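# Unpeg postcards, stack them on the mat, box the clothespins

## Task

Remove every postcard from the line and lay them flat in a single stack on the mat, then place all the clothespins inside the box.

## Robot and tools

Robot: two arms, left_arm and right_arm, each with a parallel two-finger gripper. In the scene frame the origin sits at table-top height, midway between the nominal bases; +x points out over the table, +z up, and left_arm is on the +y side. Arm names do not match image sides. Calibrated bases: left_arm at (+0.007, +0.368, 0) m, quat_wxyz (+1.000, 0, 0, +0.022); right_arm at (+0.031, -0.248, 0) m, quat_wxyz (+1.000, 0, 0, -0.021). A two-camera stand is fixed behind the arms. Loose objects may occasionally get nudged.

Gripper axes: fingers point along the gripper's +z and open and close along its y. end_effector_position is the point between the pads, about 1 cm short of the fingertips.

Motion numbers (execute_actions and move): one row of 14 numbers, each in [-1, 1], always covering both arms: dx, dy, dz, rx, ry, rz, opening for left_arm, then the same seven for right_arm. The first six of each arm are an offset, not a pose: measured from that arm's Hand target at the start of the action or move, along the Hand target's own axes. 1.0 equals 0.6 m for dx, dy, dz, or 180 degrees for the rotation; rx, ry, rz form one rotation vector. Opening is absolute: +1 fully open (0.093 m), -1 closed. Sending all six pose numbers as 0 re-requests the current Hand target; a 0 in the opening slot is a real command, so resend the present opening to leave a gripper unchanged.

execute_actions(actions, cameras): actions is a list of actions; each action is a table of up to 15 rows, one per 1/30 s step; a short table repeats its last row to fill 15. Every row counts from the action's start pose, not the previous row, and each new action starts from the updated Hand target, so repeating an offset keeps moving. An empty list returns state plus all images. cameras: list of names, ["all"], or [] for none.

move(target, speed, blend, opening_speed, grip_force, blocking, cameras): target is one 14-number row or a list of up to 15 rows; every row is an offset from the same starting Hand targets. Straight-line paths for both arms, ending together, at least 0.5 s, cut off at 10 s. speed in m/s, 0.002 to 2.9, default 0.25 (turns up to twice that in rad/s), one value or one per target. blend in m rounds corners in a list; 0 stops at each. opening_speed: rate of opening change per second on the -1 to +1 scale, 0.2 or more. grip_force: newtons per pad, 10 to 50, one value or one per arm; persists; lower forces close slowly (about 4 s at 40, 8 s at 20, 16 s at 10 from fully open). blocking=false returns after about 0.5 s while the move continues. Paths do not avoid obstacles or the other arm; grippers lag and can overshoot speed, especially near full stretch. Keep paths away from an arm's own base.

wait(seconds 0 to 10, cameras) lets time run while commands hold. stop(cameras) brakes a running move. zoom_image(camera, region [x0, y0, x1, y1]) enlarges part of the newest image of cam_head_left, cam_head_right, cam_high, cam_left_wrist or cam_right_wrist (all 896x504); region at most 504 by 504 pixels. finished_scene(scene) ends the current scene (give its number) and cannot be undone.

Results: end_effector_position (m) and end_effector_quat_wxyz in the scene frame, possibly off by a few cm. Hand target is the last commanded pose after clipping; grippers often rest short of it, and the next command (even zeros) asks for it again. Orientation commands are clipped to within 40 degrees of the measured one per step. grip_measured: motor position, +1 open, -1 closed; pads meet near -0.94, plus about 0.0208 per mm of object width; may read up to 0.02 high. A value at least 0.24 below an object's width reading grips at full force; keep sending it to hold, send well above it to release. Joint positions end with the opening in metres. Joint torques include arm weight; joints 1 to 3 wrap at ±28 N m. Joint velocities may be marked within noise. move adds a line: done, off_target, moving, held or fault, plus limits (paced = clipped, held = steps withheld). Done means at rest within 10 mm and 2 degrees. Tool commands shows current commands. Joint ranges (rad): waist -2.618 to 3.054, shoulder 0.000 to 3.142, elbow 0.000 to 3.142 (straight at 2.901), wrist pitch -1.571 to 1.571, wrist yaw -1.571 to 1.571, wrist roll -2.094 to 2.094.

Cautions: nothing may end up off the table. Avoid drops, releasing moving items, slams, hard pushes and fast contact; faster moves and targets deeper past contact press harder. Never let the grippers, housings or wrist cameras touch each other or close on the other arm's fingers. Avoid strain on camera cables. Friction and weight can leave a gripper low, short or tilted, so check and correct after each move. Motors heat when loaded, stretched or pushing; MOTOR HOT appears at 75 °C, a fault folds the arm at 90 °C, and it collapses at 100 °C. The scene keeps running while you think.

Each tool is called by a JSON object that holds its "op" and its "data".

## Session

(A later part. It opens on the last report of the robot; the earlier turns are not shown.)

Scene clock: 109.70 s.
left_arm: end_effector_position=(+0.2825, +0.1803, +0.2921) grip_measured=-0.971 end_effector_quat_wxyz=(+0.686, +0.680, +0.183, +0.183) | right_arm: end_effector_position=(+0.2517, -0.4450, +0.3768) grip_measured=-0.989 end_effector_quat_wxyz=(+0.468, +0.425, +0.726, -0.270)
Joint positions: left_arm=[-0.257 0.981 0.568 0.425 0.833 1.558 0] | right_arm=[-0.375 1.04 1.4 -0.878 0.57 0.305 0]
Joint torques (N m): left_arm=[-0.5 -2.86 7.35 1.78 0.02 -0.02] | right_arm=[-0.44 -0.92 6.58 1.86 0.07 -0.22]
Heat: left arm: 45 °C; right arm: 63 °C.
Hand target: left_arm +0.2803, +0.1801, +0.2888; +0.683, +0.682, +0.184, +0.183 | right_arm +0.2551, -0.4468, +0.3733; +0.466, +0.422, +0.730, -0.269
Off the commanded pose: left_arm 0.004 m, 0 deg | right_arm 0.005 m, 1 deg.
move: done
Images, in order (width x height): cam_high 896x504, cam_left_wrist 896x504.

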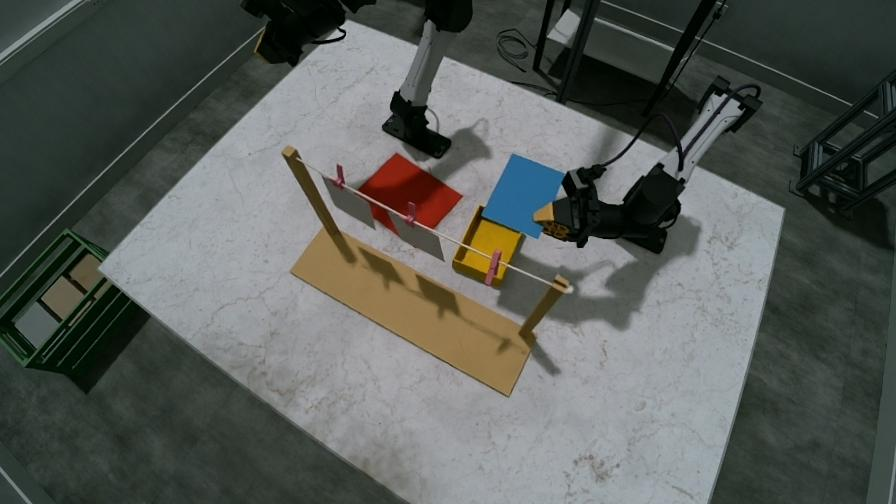

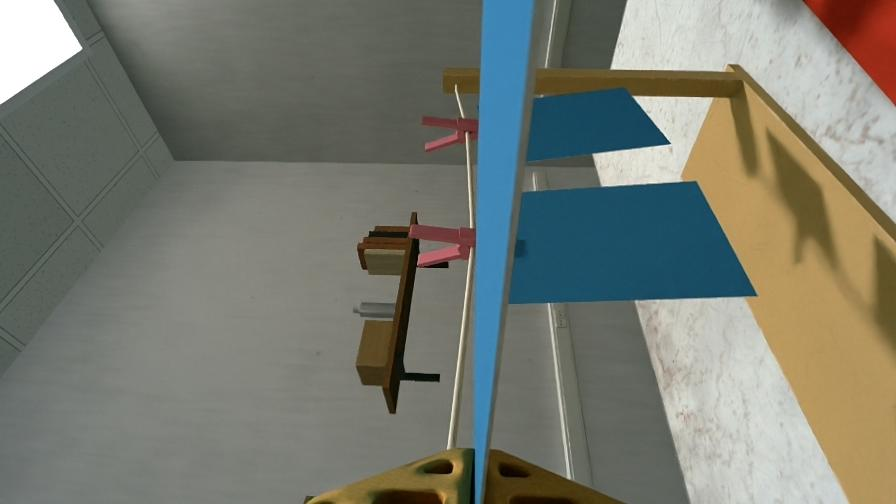

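{"op": "move", "data": {"target": [-0.3445,-0.0483,0.4034,0.1925,0,0.111,-1,0,0,0,0,0,0,-1], "speed": 0.22, "cameras": ["cam_left_wrist","cam_high","cam_head_left"]}}

Scene clock: 119.57 s.
left_arm: end_effector_position=(+0.2197, -0.1304, +0.2629) grip_measured=-0.971 end_effector_quat_wxyz=(+0.415, +0.873, +0.106, +0.233) | right_arm: end_effector_position=(+0.2518, -0.4450, +0.3768) grip_measured=-0.989 end_effector_quat_wxyz=(+0.468, +0.425, +0.726, -0.270)
Joint positions: left_arm=[-1.29 1.856 1.735 -0.482 -0.257 1.789 0] | right_arm=[-0.375 1.04 1.4 -0.878 0.57 0.305 0]
Joint torques (N m): left_arm=[0.01 -7.72 10.48 1.8 -0.06 -0.15] | right_arm=[-0.46 -0.9 6.6 1.85 0.07 -0.25]
Heat: left arm: 45 °C; right arm: 63 °C.
Hand target: left_arm +0.2228, -0.1331, +0.2603; +0.408, +0.875, +0.110, +0.234 | right_arm +0.2551, -0.4468, +0.3732; +0.466, +0.422, +0.730, -0.269
Off the commanded pose: left_arm 0.005 m, 1 deg | right_arm 0.005 m, 1 deg.
move: done
Images, in order (width x height): cam_head_left 896x504, cam_high 896x504, cam_left_wrist 896x504.

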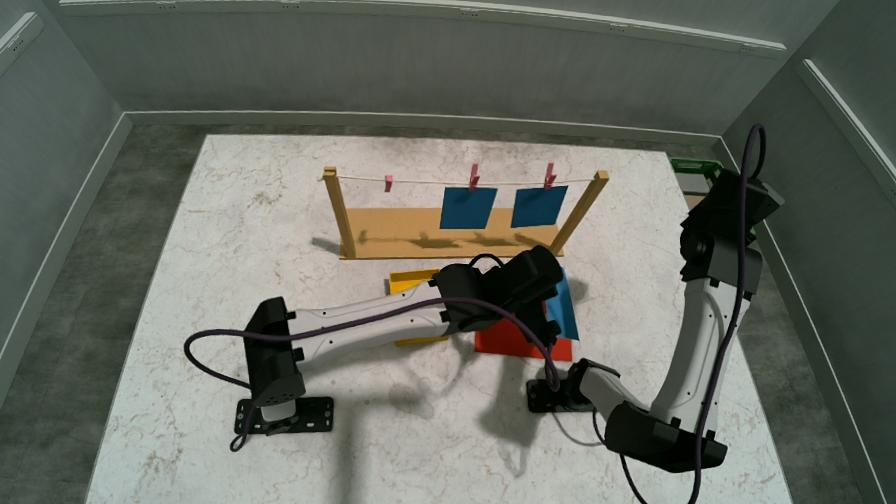

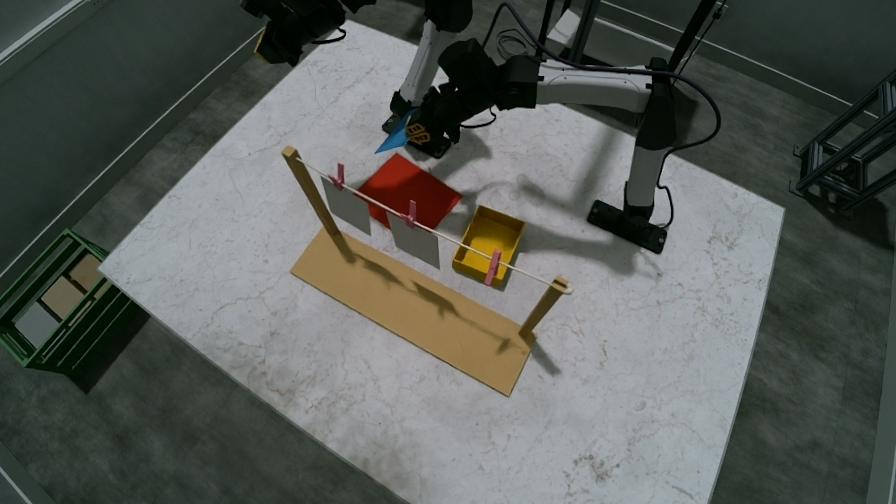

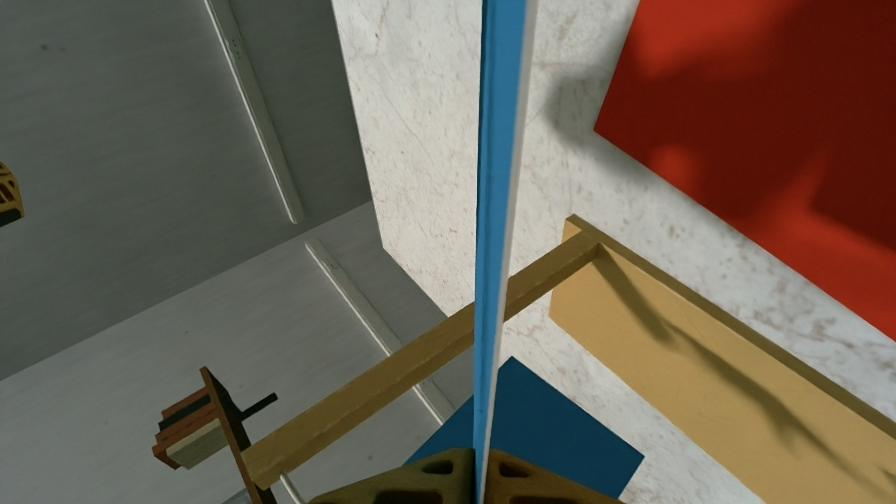

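{"op": "move", "data": {"target": [-0.0813,-0.199,0.1582,0,0,0,-1,0,0,0,0,0,0,-1], "speed": 0.2, "cameras": ["cam_left_wrist","cam_high","cam_head_left"]}}

Scene clock: 127.37 s.
left_arm: end_effector_position=(+0.2242, -0.1363, +0.1026) grip_measured=-0.971 end_effector_quat_wxyz=(+0.404, +0.878, +0.107, +0.232) | right_arm: end_effector_position=(+0.2518, -0.4450, +0.3768) grip_measured=-0.989 end_effector_quat_wxyz=(+0.468, +0.425, +0.726, -0.270)
Joint positions: left_arm=[-1.286 1.998 1.294 0.079 -0.257 1.789 0] | right_arm=[-0.375 1.04 1.4 -0.878 0.57 0.305 0]
Joint torques (N m): left_arm=[0.32 -9.16 7.64 2.16 0.01 -0.12] | right_arm=[-0.44 -0.91 6.61 1.86 0.06 -0.24]
Heat: left arm: 46 °C; right arm: 63 °C.
Hand target: left_arm +0.2279, -0.1382, +0.1004; +0.408, +0.875, +0.111, +0.234 | right_arm +0.2551, -0.4468, +0.3732; +0.466, +0.422, +0.730, -0.269
Off the commanded pose: left_arm 0.005 m, 1 deg | right_arm 0.005 m, 1 deg.
move: done
Images, in order (width x height): cam_head_left 896x504, cam_high 896x504, cam_left_wrist 896x504.

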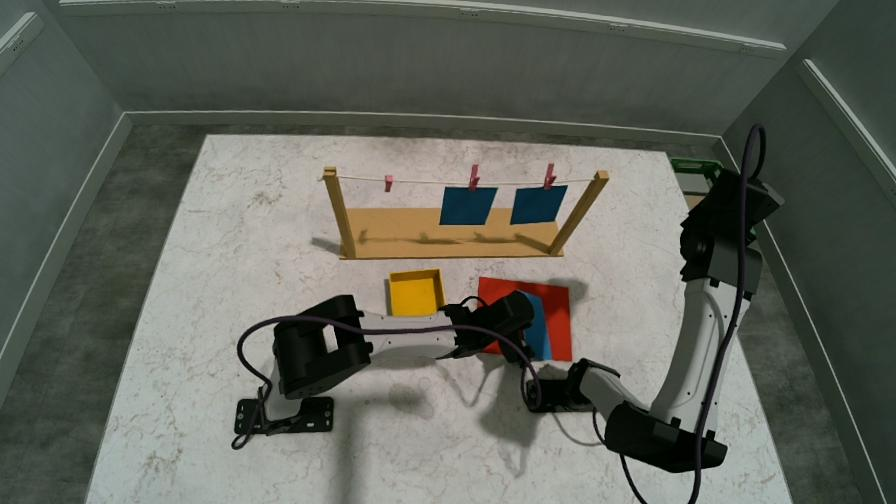

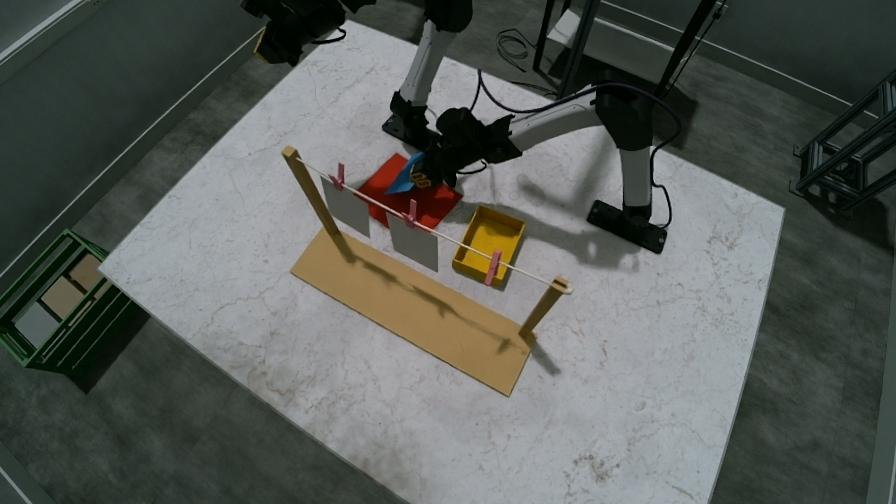

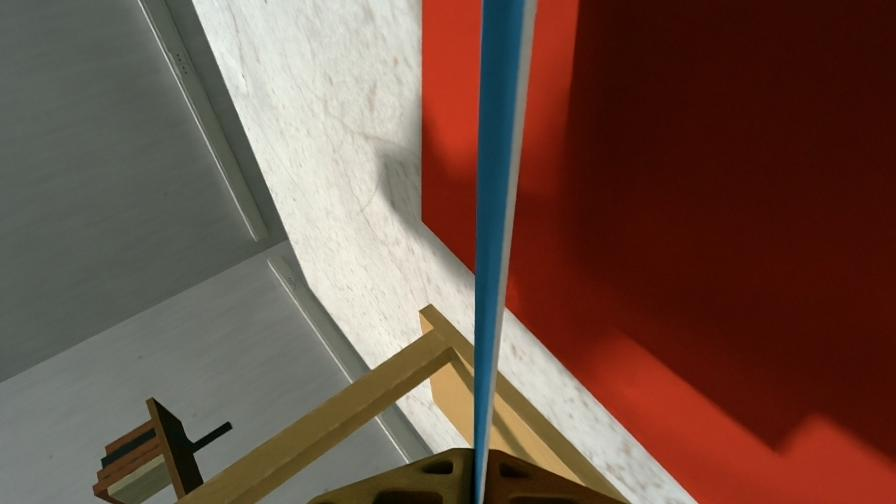

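{"op": "move", "data": {"target": [0.0324,-0.019,0.0372,0,0,0,-1,0,0,0,0,0,0,-1], "speed": 0.12, "cameras": ["cam_head_left"]}}

{"op": "zoom_image", "data": {"camera": "cam_head_left", "region": [430, 240, 630, 390]}}

Scene clock: 137.73 s.
left_arm: end_effector_position=(+0.2559, -0.1280, +0.0827) grip_measured=-0.971 end_effector_quat_wxyz=(+0.395, +0.879, +0.119, +0.239) | right_arm: end_effector_position=(+0.2518, -0.4450, +0.3768) grip_measured=-0.989 end_effector_quat_wxyz=(+0.468, +0.425, +0.726, -0.270)
Joint positions: left_arm=[-1.219 2.051 1.294 0.126 -0.233 1.815 0] | right_arm=[-0.375 1.04 1.4 -0.878 0.57 0.305 0]
Joint torques (N m): left_arm=[-0.1 -9.03 9.29 2.18 0.28 -0.03] | right_arm=[-0.44 -0.88 6.65 1.86 0.06 -0.24]
Heat: left arm: 45 °C; right arm: 63 °C.
Hand target: left_arm +0.2559, -0.1382, +0.0854; +0.408, +0.875, +0.111, +0.234 | right_arm +0.2551, -0.4468, +0.3732; +0.466, +0.422, +0.730, -0.269
Off the commanded pose: left_arm 0.010 m, 2 deg | right_arm 0.005 m, 1 deg.
move: done
Images, in order (width x height): cam_head_left 896x504.

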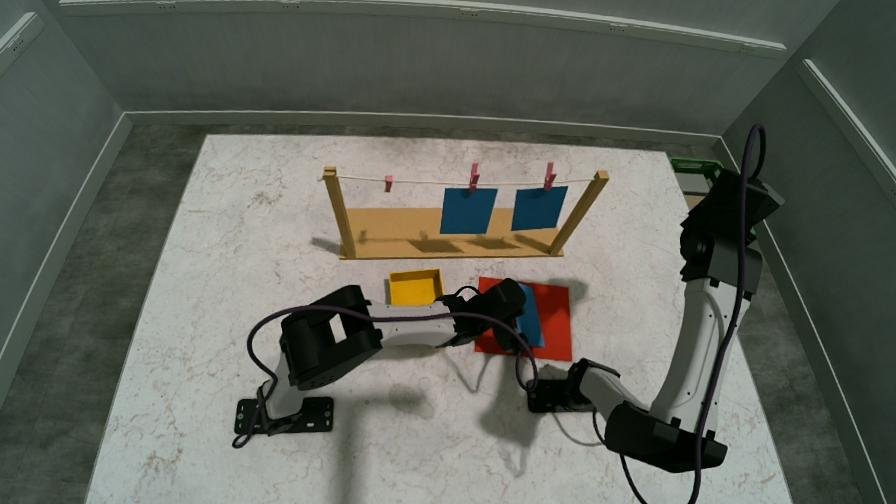

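Scaled by 2.520 from the camera's 896x504 image, which has a finer 1280x720 frame.

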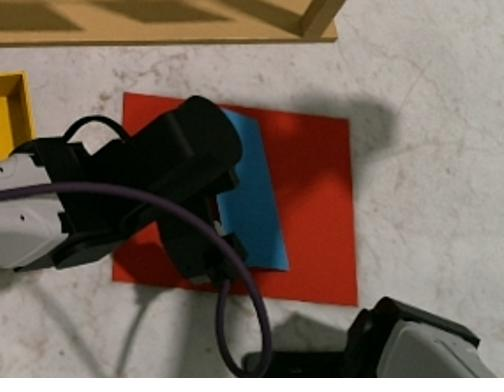

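{"op": "move", "data": {"target": [[0.0207,-0.006,0.016,0,0,0,-1,0,0,0,0,0,0,-1],[0.0057,-0.0383,0.0403,0,0,0,-1,0,0,0,0,0,0,-1]], "speed": 0.08, "blend": 0.01, "cameras": ["cam_head_left","cam_left_wrist"]}}

{"op": "zoom_image", "data": {"camera": "cam_head_left", "region": [430, 240, 630, 390]}}

Scene clock: 143.90 s.
left_arm: end_effector_position=(+0.2745, -0.1359, +0.0694) grip_measured=-0.971 end_effector_quat_wxyz=(+0.413, +0.869, +0.122, +0.244) | right_arm: end_effector_position=(+0.2518, -0.4450, +0.3768) grip_measured=-0.989 end_effector_quat_wxyz=(+0.468, +0.425, +0.726, -0.270)
Joint positions: left_arm=[-1.186 2.122 1.305 0.233 -0.205 1.831 0] | right_arm=[-0.375 1.04 1.4 -0.878 0.57 0.305 0]
Joint torques (N m): left_arm=[-0.13 -8.76 7.12 2.1 0.3 0.01] | right_arm=[-0.44 -0.87 6.61 1.86 0.07 -0.24]
Heat: left arm: 45 °C; right arm: 63 °C.
Hand target: left_arm +0.2710, -0.1381, +0.0555; +0.408, +0.875, +0.111, +0.234 | right_arm +0.2551, -0.4468, +0.3732; +0.466, +0.422, +0.730, -0.269
Off the commanded pose: left_arm 0.015 m, 2 deg | right_arm 0.005 m, 1 deg.
move: off_target (left_arm); blend cut to 0.0082 m at target 1
Images, in order (width x height): cam_head_left 896x504, cam_left_wrist 896x504.

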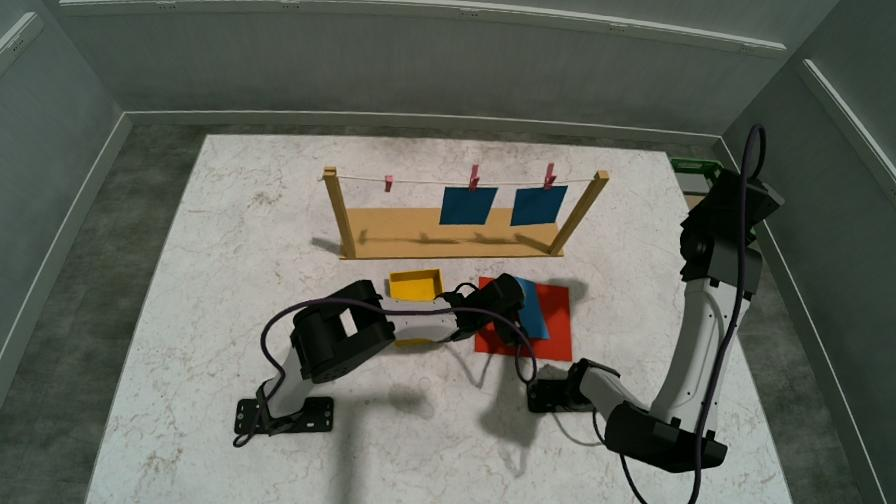

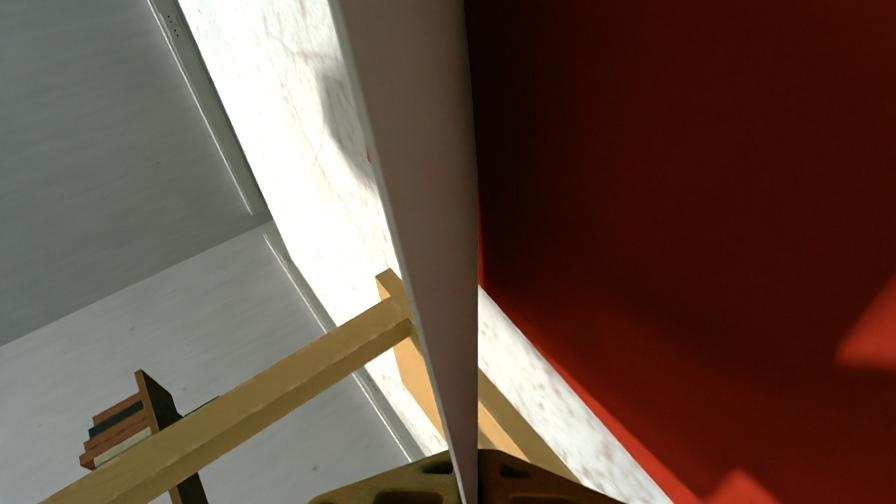

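Scaled by 2.520 from the camera's 896x504 image, which has a finer 1280x720 frame.

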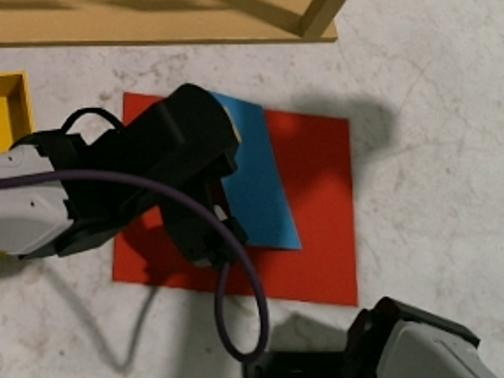

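{"op": "move", "data": {"target": [0.0037,0.0089,-0.0065,0,0,0,0.4,0,0,0,0,0,0,-1], "opening_speed": 0.4, "speed": 0.05, "cameras": ["cam_head_left","cam_left_wrist"]}}

Scene clock: 163.10 s.
left_arm: end_effector_position=(+0.2745, -0.1359, +0.0694) grip_measured=+0.398 end_effector_quat_wxyz=(+0.413, +0.869, +0.120, +0.244) | right_arm: end_effector_position=(+0.2518, -0.4450, +0.3769) grip_measured=-0.989 end_effector_quat_wxyz=(+0.468, +0.425, +0.726, -0.270)
Joint positions: left_arm=[-1.186 2.122 1.305 0.233 -0.205 1.834 0.064] | right_arm=[-0.375 1.04 1.4 -0.878 0.57 0.305 0]
Joint torques (N m): left_arm=[-0.16 -9.87 7.97 1.89 0.3 -0.03] | right_arm=[-0.47 -0.91 6.61 1.87 0.06 -0.25]
Heat: left arm: 43 °C; right arm: 62 °C.
Hand target: left_arm +0.2709, -0.1381, +0.0625; +0.408, +0.875, +0.111, +0.235 | right_arm +0.2551, -0.4468, +0.3733; +0.466, +0.422, +0.730, -0.269
Off the commanded pose: left_arm 0.008 m, 2 deg | right_arm 0.005 m, 1 deg.
move: done
Images, in order (width x height): cam_head_left 896x504, cam_left_wrist 896x504.

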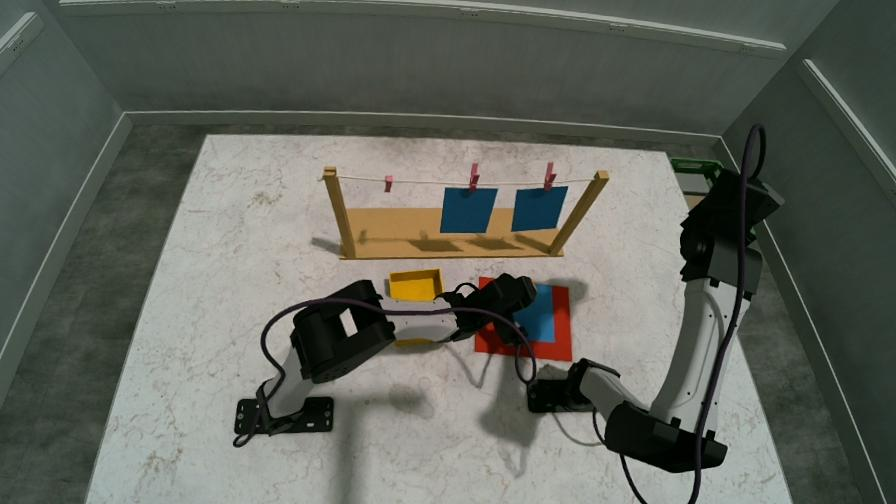

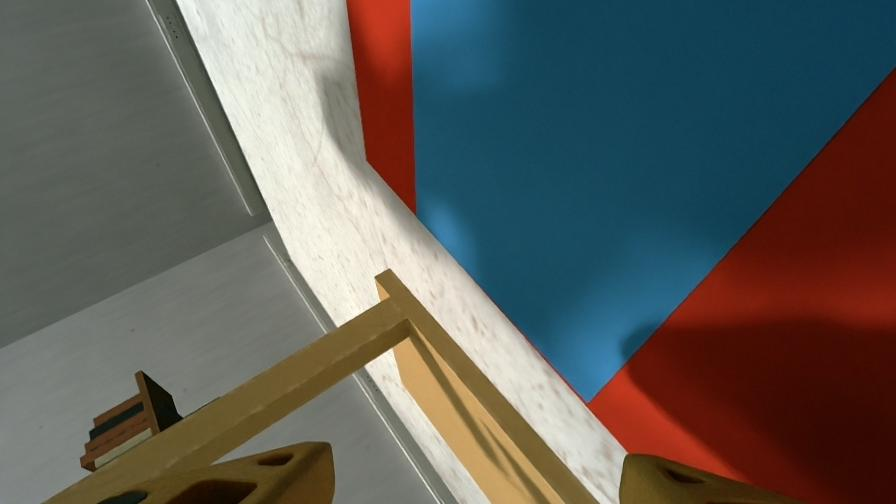

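{"op": "move", "data": {"target": [0,0,-0.2,0,0,0,0.4,0,0,0,0,0,0,-1], "cameras": ["cam_head_left","cam_left_wrist","cam_head_right"]}}

{"op": "zoom_image", "data": {"camera": "cam_head_left", "region": [430, 240, 630, 390]}}

Scene clock: 166.23 s.
left_arm: end_effector_position=(+0.2124, -0.0623, +0.1278) grip_measured=+0.398 end_effector_quat_wxyz=(+0.410, +0.875, +0.104, +0.236) | right_arm: end_effector_position=(+0.2518, -0.4450, +0.3769) grip_measured=-0.989 end_effector_quat_wxyz=(+0.468, +0.425, +0.726, -0.270)
Joint positions: left_arm=[-1.249 1.697 0.994 0.1 -0.228 1.82 0.064] | right_arm=[-0.375 1.04 1.4 -0.878 0.57 0.305 0]
Joint torques (N m): left_arm=[-0.29 -8.98 7.09 1.88 -0.02 -0.25] | right_arm=[-0.43 -0.88 6.64 1.85 0.07 -0.25]
Heat: left arm: 43 °C; right arm: 62 °C.
Hand target: left_arm +0.2109, -0.0586, +0.1293; +0.409, +0.875, +0.111, +0.235 | right_arm +0.2551, -0.4468, +0.3733; +0.466, +0.422, +0.730, -0.269
Off the commanded pose: left_arm 0.004 m, 1 deg | right_arm 0.005 m, 1 deg.
move: done
Images, in order (width x height): cam_head_left 896x504, cam_head_right 896x504, cam_left_wrist 896x504.

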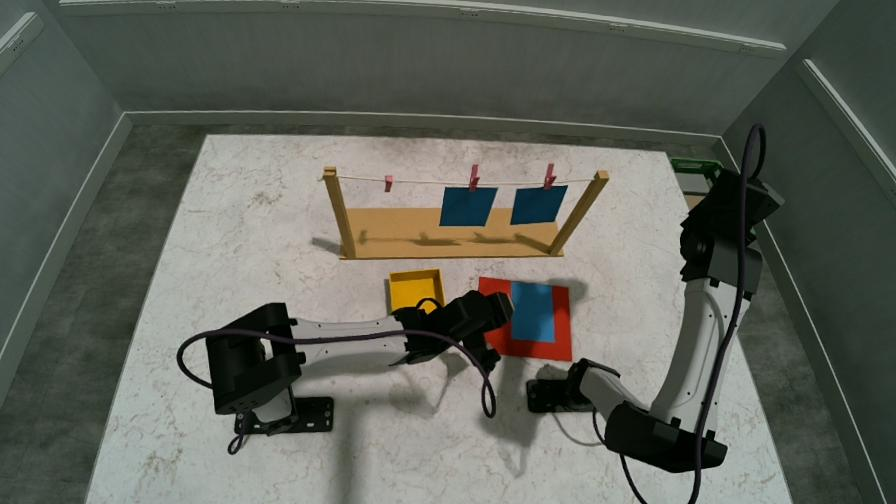

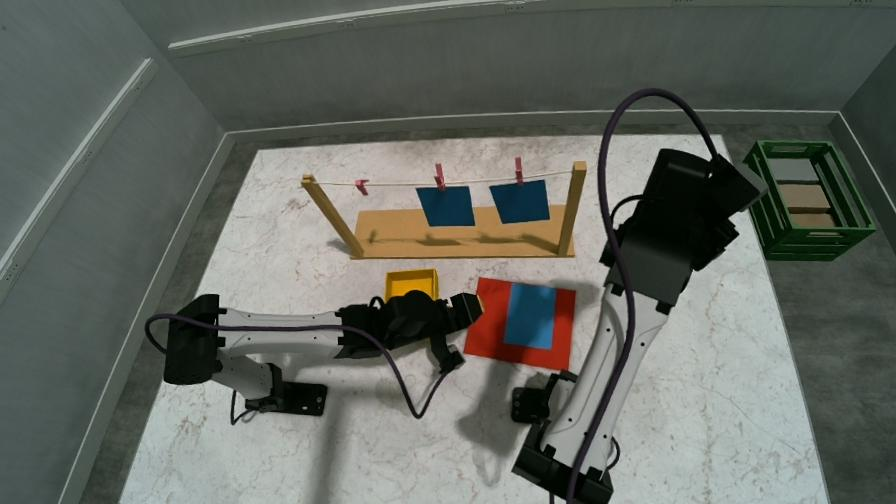

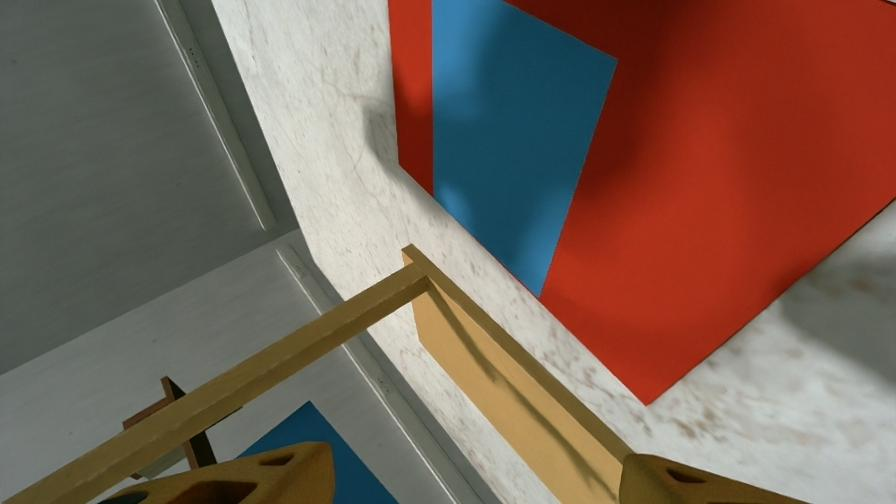

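Scaled by 2.520 from the camera's 896x504 image, which has a finer 1280x720 frame.

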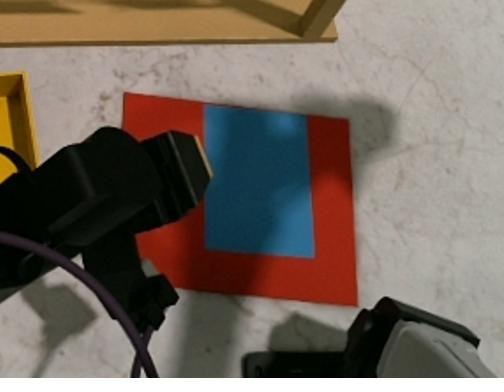

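{"op": "zoom_image", "data": {"camera": "cam_head_left", "region": [470, 265, 590, 325]}}

Scaled by 4.200 from the camera's 896x504 image, which has a finer 1280x720 frame.

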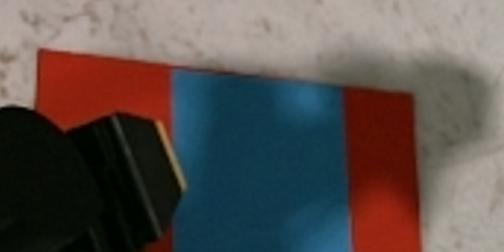

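{"op": "move", "data": {"target": [-0.0725,-0.0224,0.1757,0,0,0,-1,0,0,0,0,0,0,-1], "opening_speed": 1.5, "cameras": ["cam_left_wrist"]}}

Scene clock: 178.17 s.
left_arm: end_effector_position=(+0.2238, -0.1285, +0.0435) grip_measured=-0.972 end_effector_quat_wxyz=(+0.396, +0.882, +0.103, +0.233) | right_arm: end_effector_position=(+0.2518, -0.4450, +0.3769) grip_measured=-0.989 end_effector_quat_wxyz=(+0.468, +0.425, +0.726, -0.270)
Joint positions: left_arm=[-1.281 2.096 1.183 0.274 -0.255 1.801 0] | right_arm=[-0.375 1.04 1.4 -0.878 0.57 0.305 0]
Joint torques (N m): left_arm=[-0.35 -8.85 8.76 2.16 -0.04 -0.25] | right_arm=[-0.46 -0.9 6.6 1.85 0.06 -0.25]
Heat: left arm: 44 °C; right arm: 62 °C.
Hand target: left_arm +0.2260, -0.1365, +0.0464; +0.409, +0.875, +0.111, +0.234 | right_arm +0.2551, -0.4468, +0.3733; +0.466, +0.422, +0.730, -0.269
Off the commanded pose: left_arm 0.009 m, 2 deg | right_arm 0.005 m, 1 deg.
move: done
Images, in order (width x height): cam_left_wrist 896x504.

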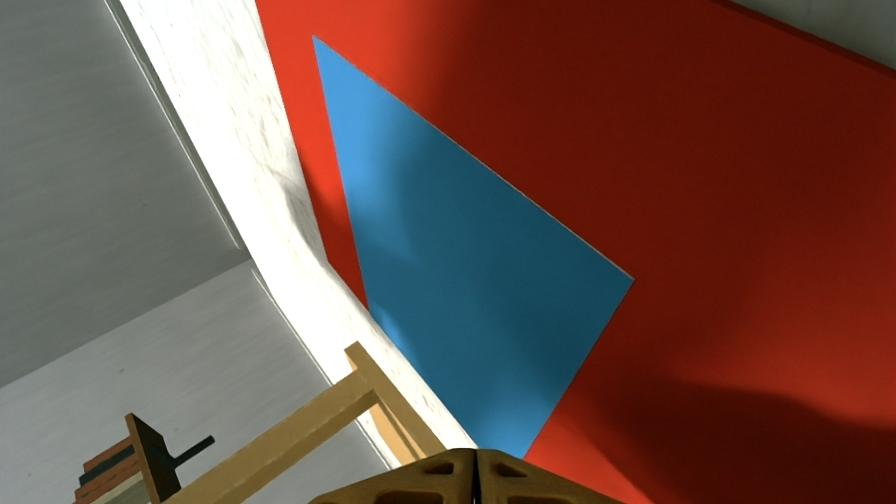

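{"op": "move", "data": {"target": [-0.0259,0.0108,0.045,0,0,0,-1,0,0,0,0,0,0,-1], "cameras": ["cam_left_wrist","cam_head_right"]}}

{"op": "zoom_image", "data": {"camera": "cam_head_right", "region": [430, 260, 590, 380]}}

Scene clock: 181.20 s.
left_arm: end_effector_position=(+0.2244, -0.1591, +0.0326) grip_measured=-0.972 end_effector_quat_wxyz=(+0.404, +0.878, +0.103, +0.234) | right_arm: end_effector_position=(+0.2518, -0.4450, +0.3769) grip_measured=-0.989 end_effector_quat_wxyz=(+0.468, +0.425, +0.726, -0.270)
Joint positions: left_arm=[-1.302 2.209 1.309 0.275 -0.271 1.789 0] | right_arm=[-0.375 1.04 1.4 -0.878 0.57 0.305 0]
Joint torques (N m): left_arm=[-0.27 -9.54 8.92 2.03 -0.07 -0.26] | right_arm=[-0.43 -0.9 6.6 1.85 0.07 -0.24]
Heat: left arm: 44 °C; right arm: 61 °C.
Hand target: left_arm +0.2259, -0.1647, +0.0313; +0.409, +0.875, +0.111, +0.234 | right_arm +0.2551, -0.4468, +0.3733; +0.466, +0.422, +0.730, -0.269
Off the commanded pose: left_arm 0.006 m, 1 deg | right_arm 0.005 m, 1 deg.
move: done
Images, in order (width x height): cam_head_right 896x504, cam_left_wrist 896x504.

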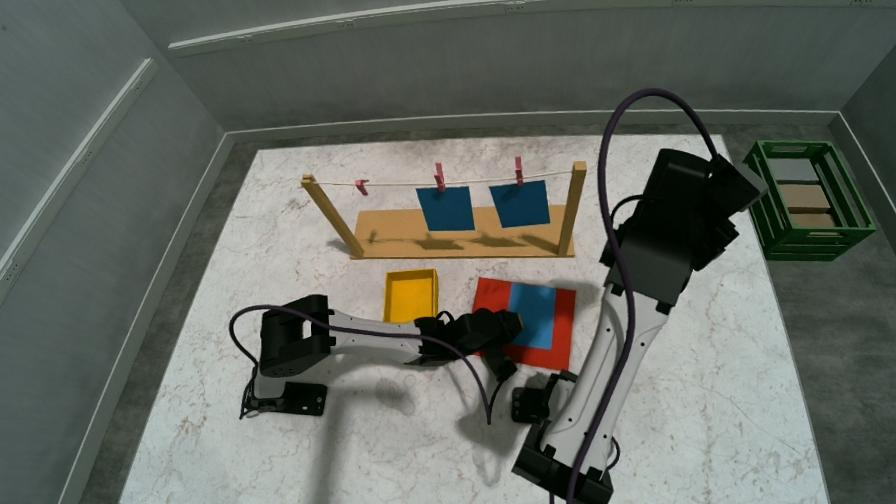

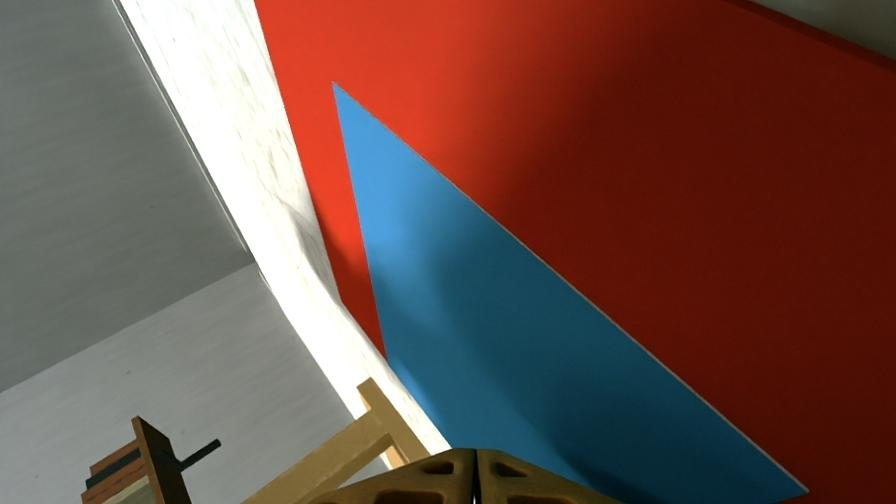

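Scaled by 3.150 from the camera's 896x504 image, which has a finer 1280x720 frame.

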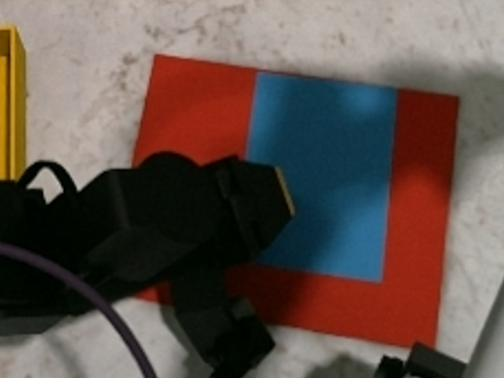

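{"op": "move", "data": {"target": [-0.0091,-0.0217,0.0158,0,0,0,-1,0,0,0,0,0,0,-1], "speed": 0.06, "cameras": ["cam_left_wrist"]}}

Scene clock: 184.23 s.
left_arm: end_effector_position=(+0.2260, -0.1640, +0.0276) grip_measured=-0.972 end_effector_quat_wxyz=(+0.416, +0.872, +0.108, +0.235) | right_arm: end_effector_position=(+0.2518, -0.4450, +0.3769) grip_measured=-0.989 end_effector_quat_wxyz=(+0.468, +0.425, +0.726, -0.270)
Joint positions: left_arm=[-1.302 2.238 1.309 0.33 -0.271 1.781 0] | right_arm=[-0.375 1.04 1.4 -0.878 0.57 0.305 0]
Joint torques (N m): left_arm=[-0.31 -8.87 7.76 2.04 -0.06 -0.18] | right_arm=[-0.43 -0.91 6.63 1.85 0.07 -0.25]
Heat: left arm: 44 °C; right arm: 61 °C.
Hand target: left_arm +0.2259, -0.1648, +0.0144; +0.409, +0.875, +0.110, +0.234 | right_arm +0.2551, -0.4468, +0.3732; +0.466, +0.422, +0.730, -0.269
Off the commanded pose: left_arm 0.013 m, 1 deg | right_arm 0.005 m, 1 deg.
move: off_target (left_arm)
Images, in order (width x height): cam_left_wrist 896x504.

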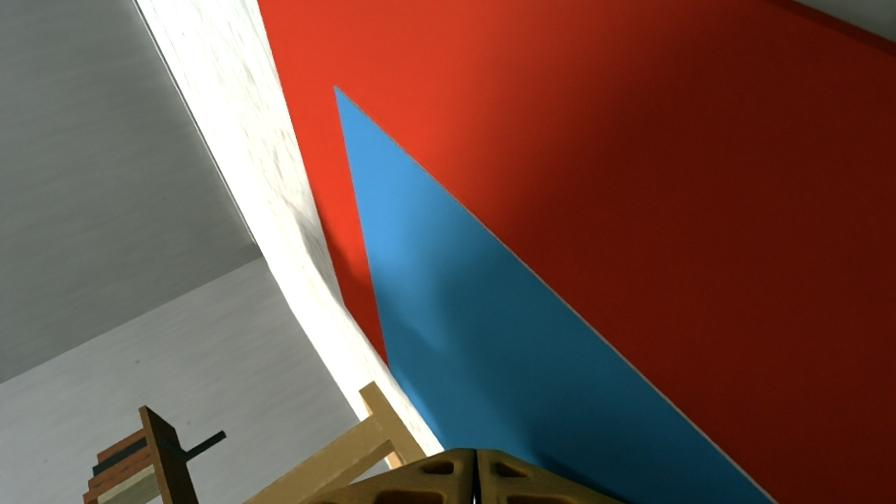

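{"op": "move", "data": {"target": [-0.0045,-0.011,0.008,0,0,0,-1,0,0,0,0,0,0,-1], "speed": 0.06, "cameras": ["cam_left_wrist"]}}

Scene clock: 186.70 s.
left_arm: end_effector_position=(+0.2273, -0.1680, +0.0281) grip_measured=-0.972 end_effector_quat_wxyz=(+0.429, +0.865, +0.111, +0.236) | right_arm: end_effector_position=(+0.2518, -0.4450, +0.3769) grip_measured=-0.989 end_effector_quat_wxyz=(+0.468, +0.425, +0.726, -0.270)
Joint positions: left_arm=[-1.302 2.251 1.309 0.371 -0.271 1.776 0] | right_arm=[-0.375 1.04 1.4 -0.878 0.57 0.305 0]
Joint torques (N m): left_arm=[-0.31 -8.25 7.16 1.96 -0.05 -0.13] | right_arm=[-0.43 -0.94 6.64 1.85 0.07 -0.25]
Heat: left arm: 45 °C; right arm: 61 °C.
Hand target: left_arm +0.2259, -0.1648, +0.0058; +0.409, +0.875, +0.110, +0.234 | right_arm +0.2551, -0.4468, +0.3732; +0.466, +0.422, +0.730, -0.269
Off the commanded pose: left_arm 0.022 m, 3 deg | right_arm 0.005 m, 1 deg.
move: off_target (left_arm)
Images, in order (width x height): cam_left_wrist 896x504.

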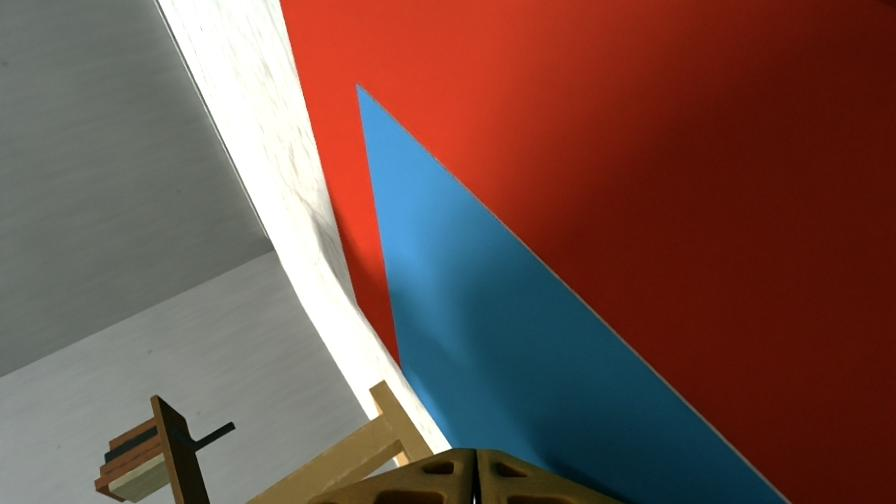

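{"op": "move", "data": {"target": [[-0.045,0,-0.026,0,0,0,-1,0,0,0,0,0,0,-1],[-0.0077,0.0901,-0.0957,0,0,0,-1,0,0,0,0,0,0,-1]], "speed": [0.06,0.2], "cameras": ["cam_left_wrist","cam_head_left","cam_head_right"]}}

{"op": "zoom_image", "data": {"camera": "cam_head_right", "region": [430, 260, 590, 380]}}

Scene clock: 189.63 s.
left_arm: end_effector_position=(+0.2137, -0.1728, +0.0293) grip_measured=-0.972 end_effector_quat_wxyz=(+0.434, +0.862, +0.110, +0.237) | right_arm: end_effector_position=(+0.2518, -0.4450, +0.3769) grip_measured=-0.989 end_effector_quat_wxyz=(+0.468, +0.425, +0.726, -0.270)
Joint positions: left_arm=[-1.334 2.251 1.304 0.383 -0.297 1.761 0] | right_arm=[-0.375 1.04 1.4 -0.878 0.57 0.305 0]
Joint torques (N m): left_arm=[0.2 -11.45 6.94 1.97 0.02 -0.1] | right_arm=[-0.47 -0.91 6.6 1.85 0.06 -0.26]
Heat: left arm: 45 °C; right arm: 61 °C.
Hand target: left_arm +0.2152, -0.1718, +0.0285; +0.432, +0.863, +0.111, +0.237 (not the last commanded pose) | right_arm +0.2551, -0.4468, +0.3732; +0.466, +0.422, +0.730, -0.269
Off the commanded pose: left_arm 0.053 m, 3 deg | right_arm 0.005 m, 1 deg.
move: held (left_arm; a check stopped the path); path passed 0 of 2 targets; limits=held
pose unreachable (left arm): on one or more control steps of this call, first in action 0 (counted from 0), this arm could not follow its commanded pose, so it was not sent that pose on those steps. It may still have moved: this result reports where it is.
cause: moving toward the commanded pose would bring a part of the arm too close to another arm (this arm's wrist camera and the right arm's base, 20 mm apart when this arm was first held).
Images, in order (width x height): cam_head_left 896x504, cam_head_right 896x504, cam_left_wrist 896x504.

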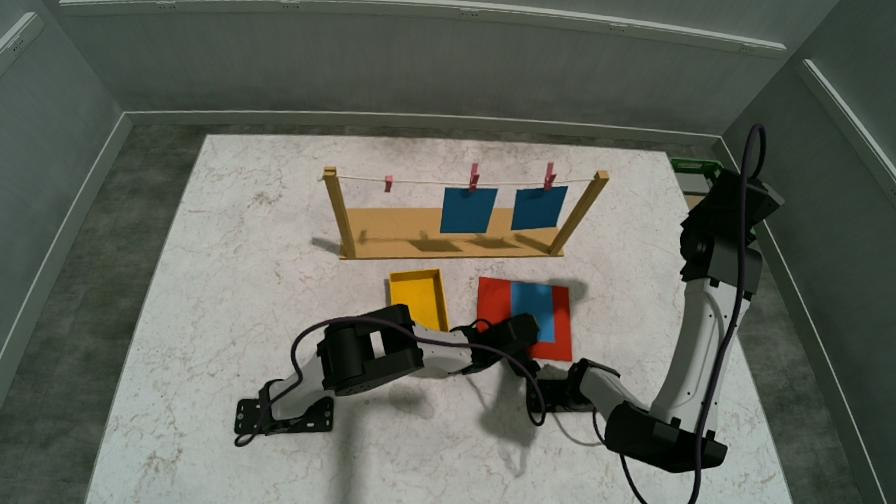

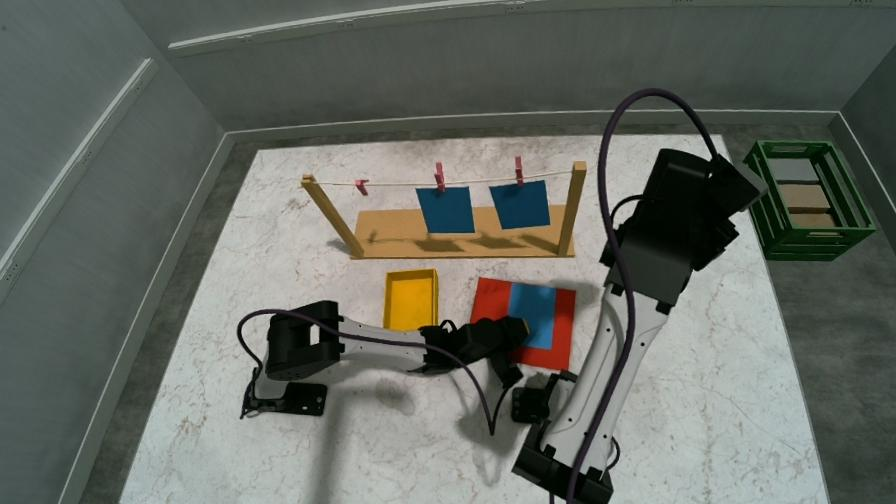

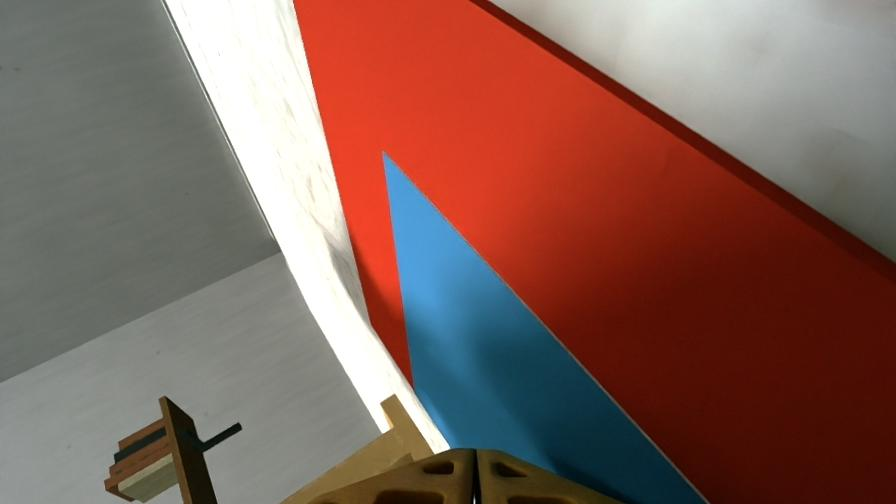

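Scaled by 3.150 from the camera's 896x504 image, which has a finer 1280x720 frame.

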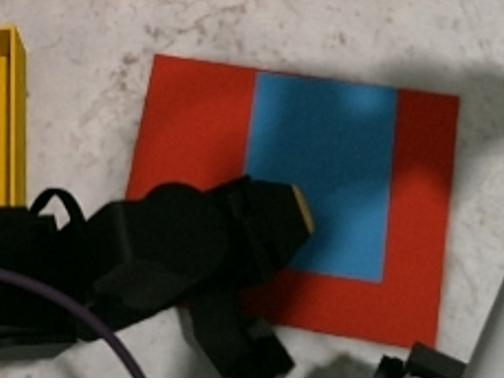

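{"op": "move", "data": {"target": [[0.1107,0.0888,-0.1868,0,0,0,-1,0,0,0,0,0,0,-1],[0.0793,0.053,-0.1015,0.2206,0.12,-0.565,-1,0,0,0,0,0,0,-1]], "speed": [0.2,0.4], "blend": 0.03, "cameras": ["cam_left_wrist","cam_head_left"]}}

{"op": "zoom_image", "data": {"camera": "cam_head_left", "region": [430, 240, 630, 390]}}

Scene clock: 206.53 s.
left_arm: end_effector_position=(+0.2256, -0.1280, +0.1065) grip_measured=-0.972 end_effector_quat_wxyz=(+0.161, +0.497, +0.848, -0.085) | right_arm: end_effector_position=(+0.2518, -0.4450, +0.3769) grip_measured=-0.989 end_effector_quat_wxyz=(+0.468, +0.425, +0.726, -0.270)
Joint positions: left_arm=[-1.217 2.35 2.236 -1.094 -0.057 -0.103 0] | right_arm=[-0.375 1.04 1.4 -0.878 0.57 0.305 0]
Joint torques (N m): left_arm=[0.09 -10.55 9.54 1.03 0.15 -0.2] | right_arm=[-0.47 -0.92 6.58 1.86 0.07 -0.24]
Heat: left arm: 48 °C; right arm: 61 °C.
Hand target: left_arm +0.2251, -0.1299, +0.1001; +0.151, +0.493, +0.853, -0.086 | right_arm +0.2551, -0.4468, +0.3732; +0.466, +0.422, +0.730, -0.269
Off the commanded pose: left_arm 0.007 m, 1 deg | right_arm 0.005 m, 1 deg.
move: done
Images, in order (width x height): cam_head_left 896x504, cam_left_wrist 896x504.

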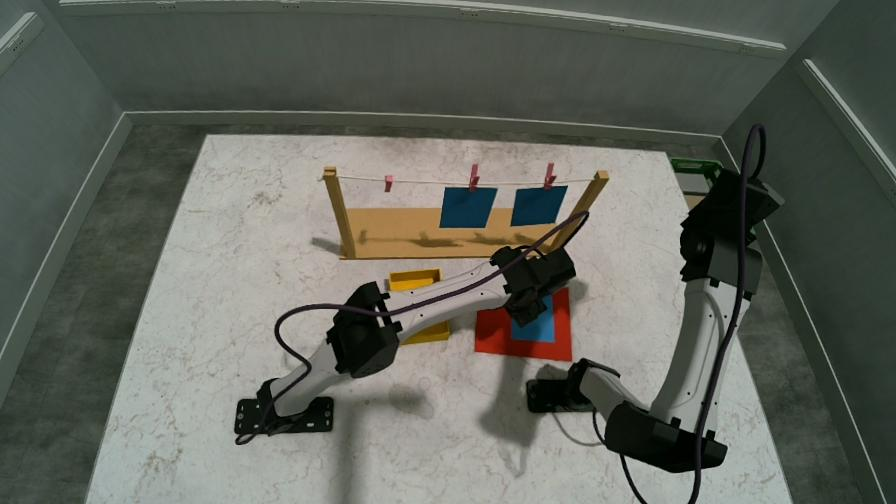

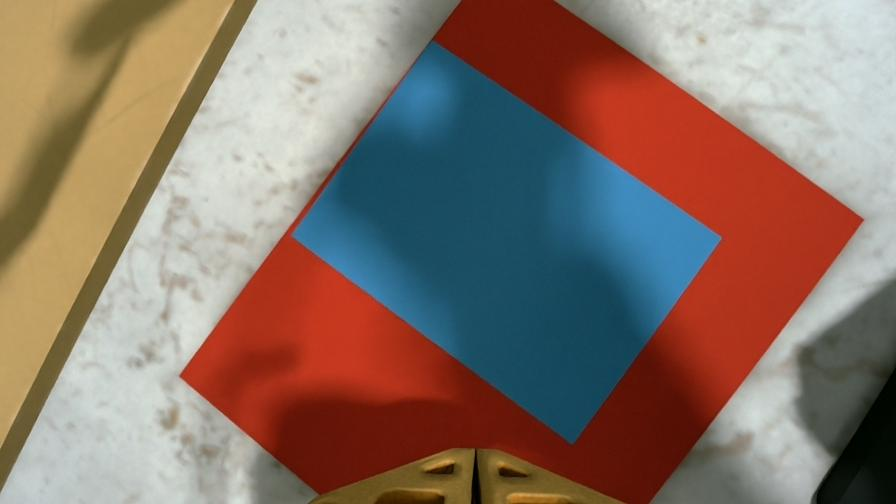

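Scaled by 2.520 from the camera's 896x504 image, which has a finer 1280x720 frame.

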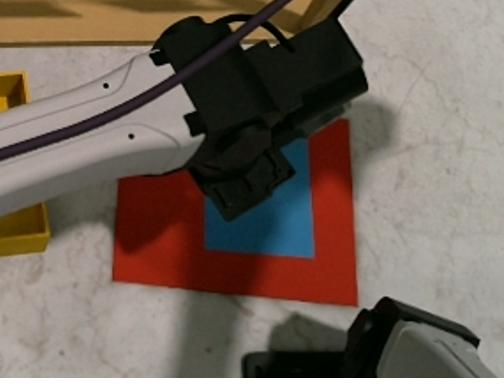

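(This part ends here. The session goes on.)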